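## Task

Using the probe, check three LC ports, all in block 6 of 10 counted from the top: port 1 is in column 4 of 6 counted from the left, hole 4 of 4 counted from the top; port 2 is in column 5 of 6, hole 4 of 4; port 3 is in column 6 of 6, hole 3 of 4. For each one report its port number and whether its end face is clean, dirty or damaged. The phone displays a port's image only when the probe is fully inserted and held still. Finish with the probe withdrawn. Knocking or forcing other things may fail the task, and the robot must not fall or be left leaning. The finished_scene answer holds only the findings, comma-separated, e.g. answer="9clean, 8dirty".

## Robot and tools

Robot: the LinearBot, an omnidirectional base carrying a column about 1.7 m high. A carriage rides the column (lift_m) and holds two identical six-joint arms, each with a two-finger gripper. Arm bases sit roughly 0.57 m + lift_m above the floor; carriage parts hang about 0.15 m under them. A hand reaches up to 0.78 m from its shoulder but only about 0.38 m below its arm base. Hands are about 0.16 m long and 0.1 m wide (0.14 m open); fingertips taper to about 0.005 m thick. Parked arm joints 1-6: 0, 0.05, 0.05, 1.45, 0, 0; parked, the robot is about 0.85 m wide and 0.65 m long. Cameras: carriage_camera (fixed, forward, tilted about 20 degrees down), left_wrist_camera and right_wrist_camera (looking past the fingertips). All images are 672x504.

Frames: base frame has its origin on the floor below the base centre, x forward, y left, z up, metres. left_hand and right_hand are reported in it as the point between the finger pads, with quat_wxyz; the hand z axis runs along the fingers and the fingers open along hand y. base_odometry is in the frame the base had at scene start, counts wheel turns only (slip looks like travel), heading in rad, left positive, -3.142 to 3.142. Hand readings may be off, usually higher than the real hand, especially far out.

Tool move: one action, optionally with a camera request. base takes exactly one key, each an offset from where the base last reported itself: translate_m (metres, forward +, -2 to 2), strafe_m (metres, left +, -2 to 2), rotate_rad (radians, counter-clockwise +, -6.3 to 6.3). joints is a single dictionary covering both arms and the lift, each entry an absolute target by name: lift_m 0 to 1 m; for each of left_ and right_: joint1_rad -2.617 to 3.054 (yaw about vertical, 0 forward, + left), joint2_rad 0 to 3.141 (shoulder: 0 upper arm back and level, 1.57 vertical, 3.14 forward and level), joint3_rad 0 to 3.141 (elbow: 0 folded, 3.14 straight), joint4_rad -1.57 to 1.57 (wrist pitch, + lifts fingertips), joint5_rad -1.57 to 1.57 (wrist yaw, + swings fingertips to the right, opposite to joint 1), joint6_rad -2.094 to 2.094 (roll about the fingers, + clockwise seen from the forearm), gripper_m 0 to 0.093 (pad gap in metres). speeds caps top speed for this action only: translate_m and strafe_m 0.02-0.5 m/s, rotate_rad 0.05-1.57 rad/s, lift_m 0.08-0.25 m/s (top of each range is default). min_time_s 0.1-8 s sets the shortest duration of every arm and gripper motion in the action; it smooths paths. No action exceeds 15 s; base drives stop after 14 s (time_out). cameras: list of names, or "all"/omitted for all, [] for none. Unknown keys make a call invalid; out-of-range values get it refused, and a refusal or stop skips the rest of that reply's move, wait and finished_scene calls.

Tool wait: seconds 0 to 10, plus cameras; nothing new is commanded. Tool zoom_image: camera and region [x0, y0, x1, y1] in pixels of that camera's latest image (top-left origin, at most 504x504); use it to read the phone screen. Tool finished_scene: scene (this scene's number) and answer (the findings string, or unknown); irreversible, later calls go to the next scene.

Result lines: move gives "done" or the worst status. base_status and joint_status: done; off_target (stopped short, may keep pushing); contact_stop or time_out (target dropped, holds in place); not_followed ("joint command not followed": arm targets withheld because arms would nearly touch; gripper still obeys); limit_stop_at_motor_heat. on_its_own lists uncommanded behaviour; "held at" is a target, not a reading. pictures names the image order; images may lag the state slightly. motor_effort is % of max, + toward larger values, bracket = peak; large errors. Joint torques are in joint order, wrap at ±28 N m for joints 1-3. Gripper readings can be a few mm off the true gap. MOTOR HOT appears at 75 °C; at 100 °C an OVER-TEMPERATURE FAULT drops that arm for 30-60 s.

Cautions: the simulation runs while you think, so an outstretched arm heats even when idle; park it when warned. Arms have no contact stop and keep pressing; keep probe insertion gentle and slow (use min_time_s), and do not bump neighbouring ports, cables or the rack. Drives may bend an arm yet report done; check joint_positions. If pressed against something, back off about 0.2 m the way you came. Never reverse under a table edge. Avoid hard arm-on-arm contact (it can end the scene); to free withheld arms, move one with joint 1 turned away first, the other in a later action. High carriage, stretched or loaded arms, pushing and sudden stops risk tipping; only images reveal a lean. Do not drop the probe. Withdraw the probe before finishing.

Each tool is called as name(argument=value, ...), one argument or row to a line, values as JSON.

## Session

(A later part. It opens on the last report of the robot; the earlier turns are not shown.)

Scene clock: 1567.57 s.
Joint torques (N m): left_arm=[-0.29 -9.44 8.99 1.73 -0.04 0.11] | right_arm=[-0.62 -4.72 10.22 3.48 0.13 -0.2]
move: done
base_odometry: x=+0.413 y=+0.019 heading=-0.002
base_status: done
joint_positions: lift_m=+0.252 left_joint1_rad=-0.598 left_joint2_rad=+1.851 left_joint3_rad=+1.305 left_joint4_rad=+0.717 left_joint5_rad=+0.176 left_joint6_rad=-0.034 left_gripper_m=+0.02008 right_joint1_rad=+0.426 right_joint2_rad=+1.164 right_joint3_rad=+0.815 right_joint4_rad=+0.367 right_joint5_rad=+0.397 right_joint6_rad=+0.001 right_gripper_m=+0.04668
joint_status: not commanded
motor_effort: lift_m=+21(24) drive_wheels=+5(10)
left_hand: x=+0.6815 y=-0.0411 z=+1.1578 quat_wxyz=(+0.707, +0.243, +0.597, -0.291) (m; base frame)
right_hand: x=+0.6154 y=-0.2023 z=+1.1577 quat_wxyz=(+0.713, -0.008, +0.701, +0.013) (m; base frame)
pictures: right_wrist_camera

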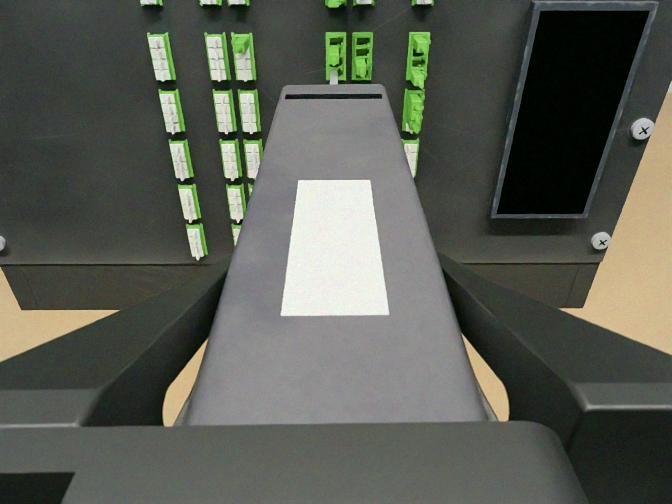

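move(
  base={"translate_m": 0.003},
  speeds={"translate_m": 0.02},
  cameras=["right_wrist_camera"],
)

move(
  base={"translate_m": 0.003},
  speeds={"translate_m": 0.02},
  cameras=[],
)

wait(
  seconds=1,
  cameras=["right_wrist_camera"],
)

zoom_image(
  camera="right_wrist_camera",
  region=[490, 10, 640, 220],
)

Scene clock: 1571.87 s.
Joint torques (N m): left_arm=[-0.36 -9.5 9.13 1.77 -0.04 0.09] | right_arm=[-0.72 -4.12 10.33 3.54 -0.02 -0.21]
move: done
base_odometry: x=+0.416 y=+0.019 heading=-0.002
base_status: done
joint_positions: lift_m=+0.252 left_joint1_rad=-0.598 left_joint2_rad=+1.851 left_joint3_rad=+1.305 left_joint4_rad=+0.717 left_joint5_rad=+0.176 left_joint6_rad=-0.034 left_gripper_m=+0.02008 right_joint1_rad=+0.428 right_joint2_rad=+1.159 right_joint3_rad=+0.815 right_joint4_rad=+0.362 right_joint5_rad=+0.401 right_joint6_rad=+0.001 right_gripper_m=+0.04668
joint_status: not commanded
motor_effort: lift_m=+21(25) drive_wheels=+2(10)
left_hand: x=+0.6815 y=-0.0411 z=+1.1578 quat_wxyz=(+0.707, +0.243, +0.597, -0.291) (m; base frame)
right_hand: x=+0.6143 y=-0.2029 z=+1.1582 quat_wxyz=(+0.713, -0.007, +0.701, +0.012) (m; base frame)
pictures: right_wrist_camera

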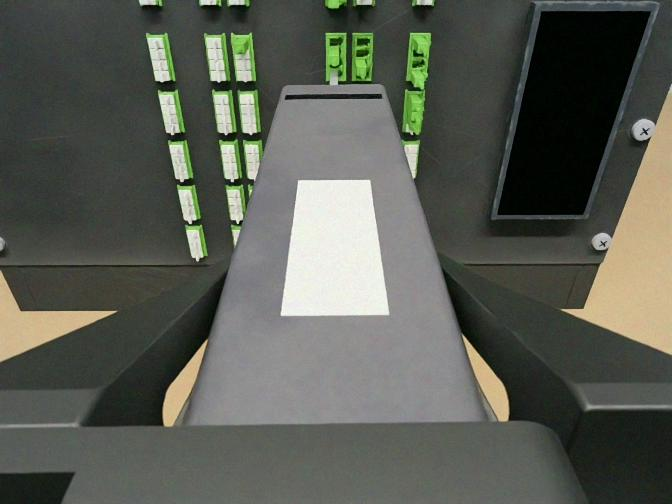

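Scene clock: 1572.47 s.
Joint torques (N m): left_arm=[-0.2 -9.77 8.87 1.73 -0.1 0.12] | right_arm=[-0.79 -2.74 10.22 3.81 0.04 -0.19]
move: done
base_odometry: x=+0.419 y=+0.019 heading=-0.002
base_status: done
joint_positions: lift_m=+0.252 left_joint1_rad=-0.598 left_joint2_rad=+1.851 left_joint3_rad=+1.305 left_joint4_rad=+0.717 left_joint5_rad=+0.176 left_joint6_rad=-0.034 left_gripper_m=+0.02008 right_joint1_rad=+0.430 right_joint2_rad=+1.146 right_joint3_rad=+0.815 right_joint4_rad=+0.346 right_joint5_rad=+0.401 right_joint6_rad=+0.001 right_gripper_m=+0.04668
joint_status: not commanded
motor_effort: lift_m=+21(24) drive_wheels=+3(11)
left_hand: x=+0.6815 y=-0.0411 z=+1.1578 quat_wxyz=(+0.707, +0.243, +0.597, -0.291) (m; base frame)
right_hand: x=+0.6116 y=-0.2032 z=+1.1593 quat_wxyz=(+0.712, -0.008, +0.702, +0.012) (m; base frame)
pictures: none
No camera images: "cameras" was empty.

Scene clock: 1573.47 s.
Joint torques (N m): left_arm=[-0.38 -9.39 8.99 1.73 -0.07 0.09] | right_arm=[-0.88 -2.97 10.35 3.77 0.06 -0.18]
base_odometry: x=+0.419 y=+0.019 heading=-0.002
base_status: done
joint_positions: lift_m=+0.252 left_joint1_rad=-0.598 left_joint2_rad=+1.851 left_joint3_rad=+1.305 left_joint4_rad=+0.717 left_joint5_rad=+0.176 left_joint6_rad=-0.034 left_gripper_m=+0.02008 right_joint1_rad=+0.430 right_joint2_rad=+1.146 right_joint3_rad=+0.815 right_joint4_rad=+0.346 right_joint5_rad=+0.401 right_joint6_rad=+0.001 right_gripper_m=+0.04668
joint_status: not commanded
motor_effort: lift_m=+24(24) drive_wheels=+3(11)
left_hand: x=+0.6815 y=-0.0411 z=+1.1578 quat_wxyz=(+0.707, +0.243, +0.597, -0.291) (m; base frame)
right_hand: x=+0.6116 y=-0.2032 z=+1.1593 quat_wxyz=(+0.712, -0.008, +0.702, +0.012) (m; base frame)
wait: 1.00 s; at rest by 0.27 s
pictures: right_wrist_camera

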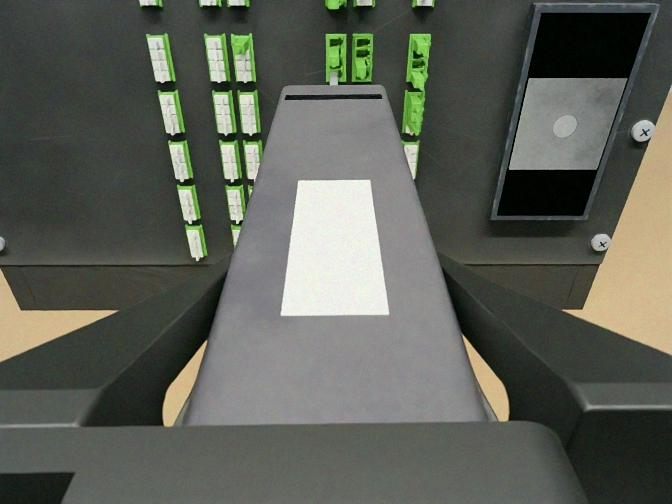

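Scaled by 2.400 from the camera's 672x504 image, which has a finer 960x720 frame.

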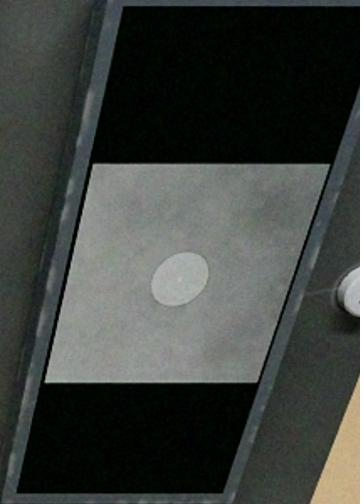

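zoom_image(
  camera="right_wrist_camera",
  region=[552, 114, 580, 138],
)

zoom_image(
  camera="right_wrist_camera",
  region=[540, 105, 590, 147],
)

zoom_image(
  camera="right_wrist_camera",
  region=[505, 75, 630, 175],
)

Scaled by 18.000 from the camera's 672x504 image, which has a finer 960x720 frame.

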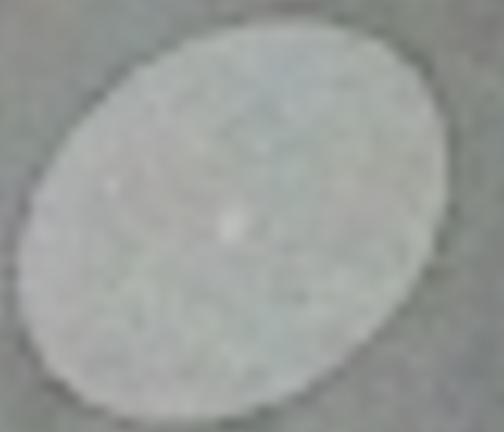

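Scaled by 10.080 from the camera's 672x504 image, which has a finer 960x720 frame.

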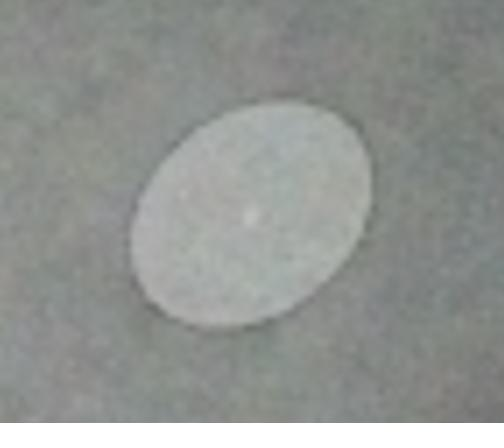

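Scaled by 4.032 from the camera's 672x504 image, which has a finer 960x720 frame.

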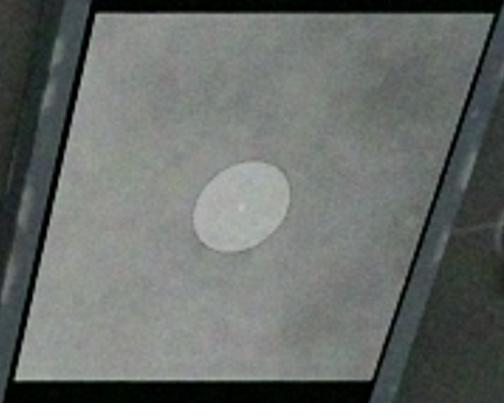

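wait(
  seconds=0.3,
  cameras=["right_wrist_camera"],
)

zoom_image(
  camera="right_wrist_camera",
  region=[552, 114, 580, 138],
)

move(
  base={"translate_m": -0.008},
  speeds={"translate_m": 0.02},
  cameras=["right_wrist_camera"],
)

move(
  base={"translate_m": -0.057},
  speeds={"translate_m": 0.025},
  cameras=["left_wrist_camera", "right_wrist_camera", "carriage_camera"],
)

Scene clock: 1581.50 s.
Joint torques (N m): left_arm=[-0.24 -9.57 9.18 1.72 -0.11 0.12] | right_arm=[-0.79 -2.93 10.15 3.73 0.06 -0.2]
base_odometry: x=+0.419 y=+0.019 heading=-0.002
base_status: done
joint_positions: lift_m=+0.252 left_joint1_rad=-0.598 left_joint2_rad=+1.851 left_joint3_rad=+1.305 left_joint4_rad=+0.717 left_joint5_rad=+0.176 left_joint6_rad=-0.034 left_gripper_m=+0.02008 right_joint1_rad=+0.430 right_joint2_rad=+1.146 right_joint3_rad=+0.815 right_joint4_rad=+0.346 right_joint5_rad=+0.401 right_joint6_rad=+0.001 right_gripper_m=+0.04668
joint_status: not commanded
motor_effort: lift_m=+21(24) drive_wheels=+2(11)
left_hand: x=+0.6815 y=-0.0411 z=+1.1578 quat_wxyz=(+0.707, +0.243, +0.597, -0.291) (m; base frame)
right_hand: x=+0.6116 y=-0.2032 z=+1.1593 quat_wxyz=(+0.712, -0.008, +0.702, +0.012) (m; base frame)
wait: 0.30 s; at rest from the start
pictures: right_wrist_camera

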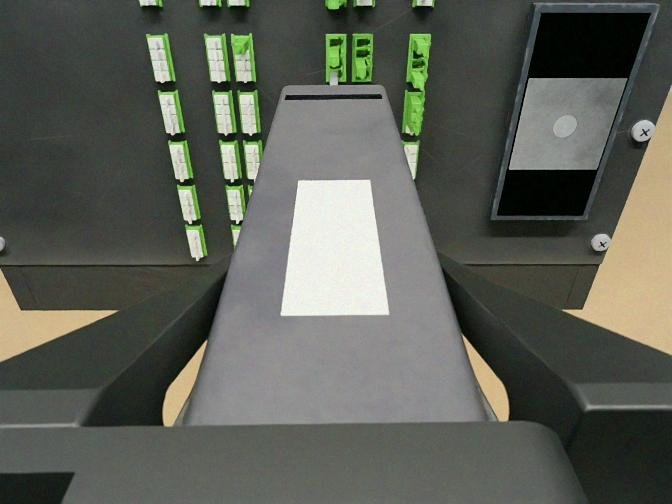

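Scaled by 18.000 from the camera's 672x504 image, which has a finer 960x720 frame.

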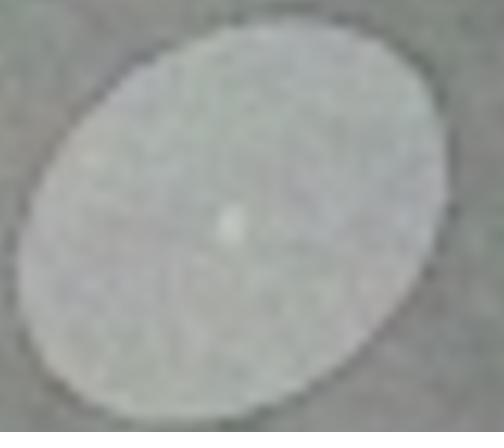

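Scene clock: 1582.30 s.
Joint torques (N m): left_arm=[-0.28 -9.31 8.95 1.64 -0.1 0.1] | right_arm=[-0.73 -4.19 10.17 3.62 0.04 -0.24]
move: done
base_odometry: x=+0.411 y=+0.019 heading=-0.002
base_status: done
joint_positions: lift_m=+0.252 left_joint1_rad=-0.599 left_joint2_rad=+1.851 left_joint3_rad=+1.305 left_joint4_rad=+0.717 left_joint5_rad=+0.176 left_joint6_rad=-0.034 left_gripper_m=+0.02008 right_joint1_rad=+0.430 right_joint2_rad=+1.158 right_joint3_rad=+0.815 right_joint4_rad=+0.360 right_joint5_rad=+0.401 right_joint6_rad=+0.001 right_gripper_m=+0.04668
joint_status: not commanded
motor_effort: lift_m=+22(24) drive_wheels=+2(5)
left_hand: x=+0.6812 y=-0.0414 z=+1.1578 quat_wxyz=(+0.707, +0.243, +0.597, -0.291) (m; base frame)
right_hand: x=+0.6140 y=-0.2021 z=+1.1581 quat_wxyz=(+0.713, -0.007, +0.701, +0.013) (m; base frame)
pictures: right_wrist_camera

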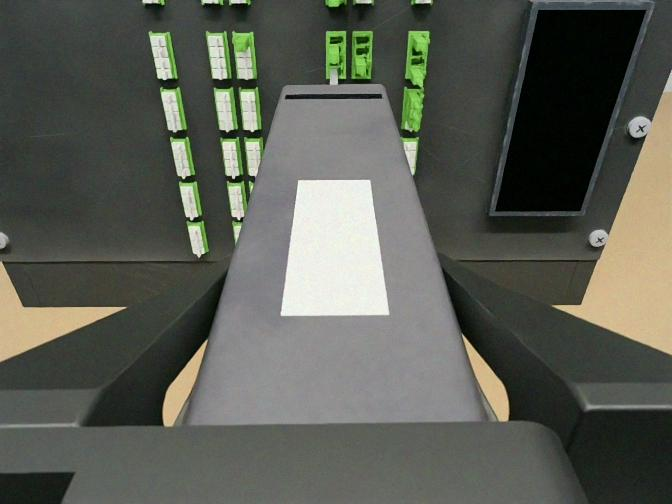

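Scene clock: 1585.00 s.
Joint torques (N m): left_arm=[-0.21 -9.55 8.75 1.71 -0.07 0.11] | right_arm=[-0.62 -4.18 10.11 3.53 0.06 -0.17]
move: done
base_odometry: x=+0.354 y=+0.019 heading=-0.002
base_status: done
joint_positions: lift_m=+0.252 left_joint1_rad=-0.599 left_joint2_rad=+1.851 left_joint3_rad=+1.305 left_joint4_rad=+0.718 left_joint5_rad=+0.176 left_joint6_rad=-0.034 left_gripper_m=+0.02008 right_joint1_rad=+0.430 right_joint2_rad=+1.161 right_joint3_rad=+0.815 right_joint4_rad=+0.361 right_joint5_rad=+0.401 right_joint6_rad=+0.001 right_gripper_m=+0.04668
joint_status: not commanded
motor_effort: lift_m=+23(25) drive_wheels=+1(6)
left_hand: x=+0.6812 y=-0.0414 z=+1.1579 quat_wxyz=(+0.707, +0.243, +0.597, -0.291) (m; base frame)
right_hand: x=+0.6144 y=-0.2019 z=+1.1575 quat_wxyz=(+0.712, -0.008, +0.702, +0.013) (m; base frame)
pictures: carriage_camera, left_wrist_camera, right_wrist_camera

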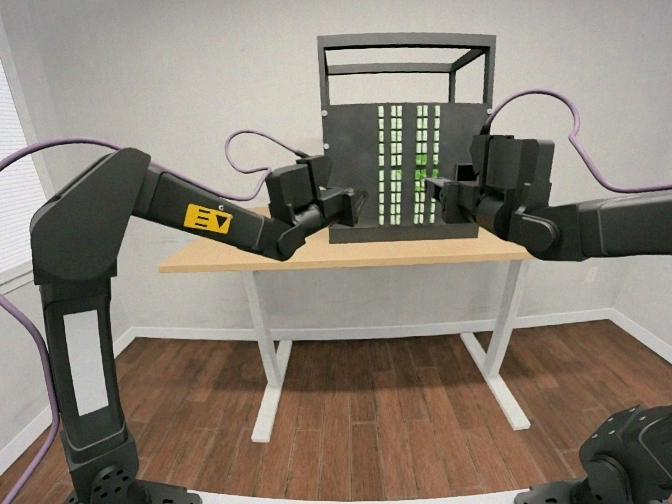

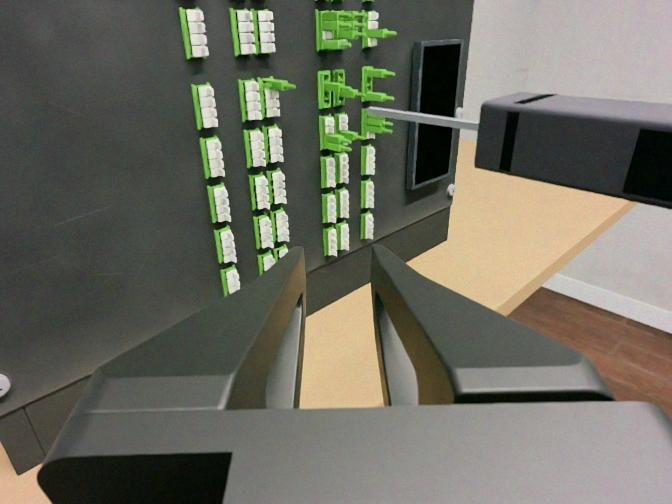

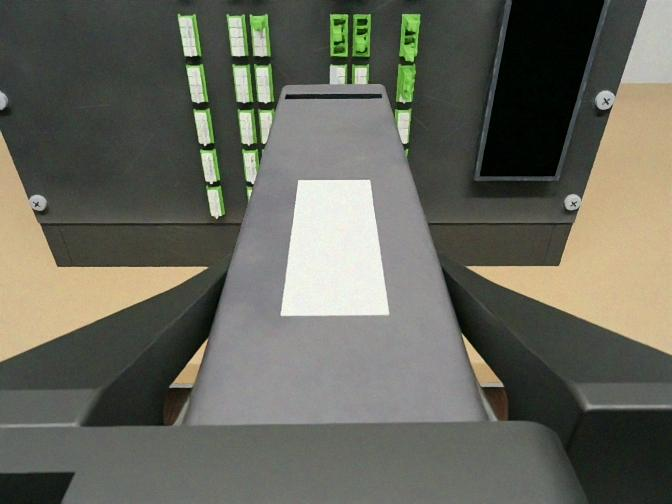

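finished_scene(
  scene=1,
  answer="1clean, 2dirty, 3damaged",
)

The scene is finished: the task was done.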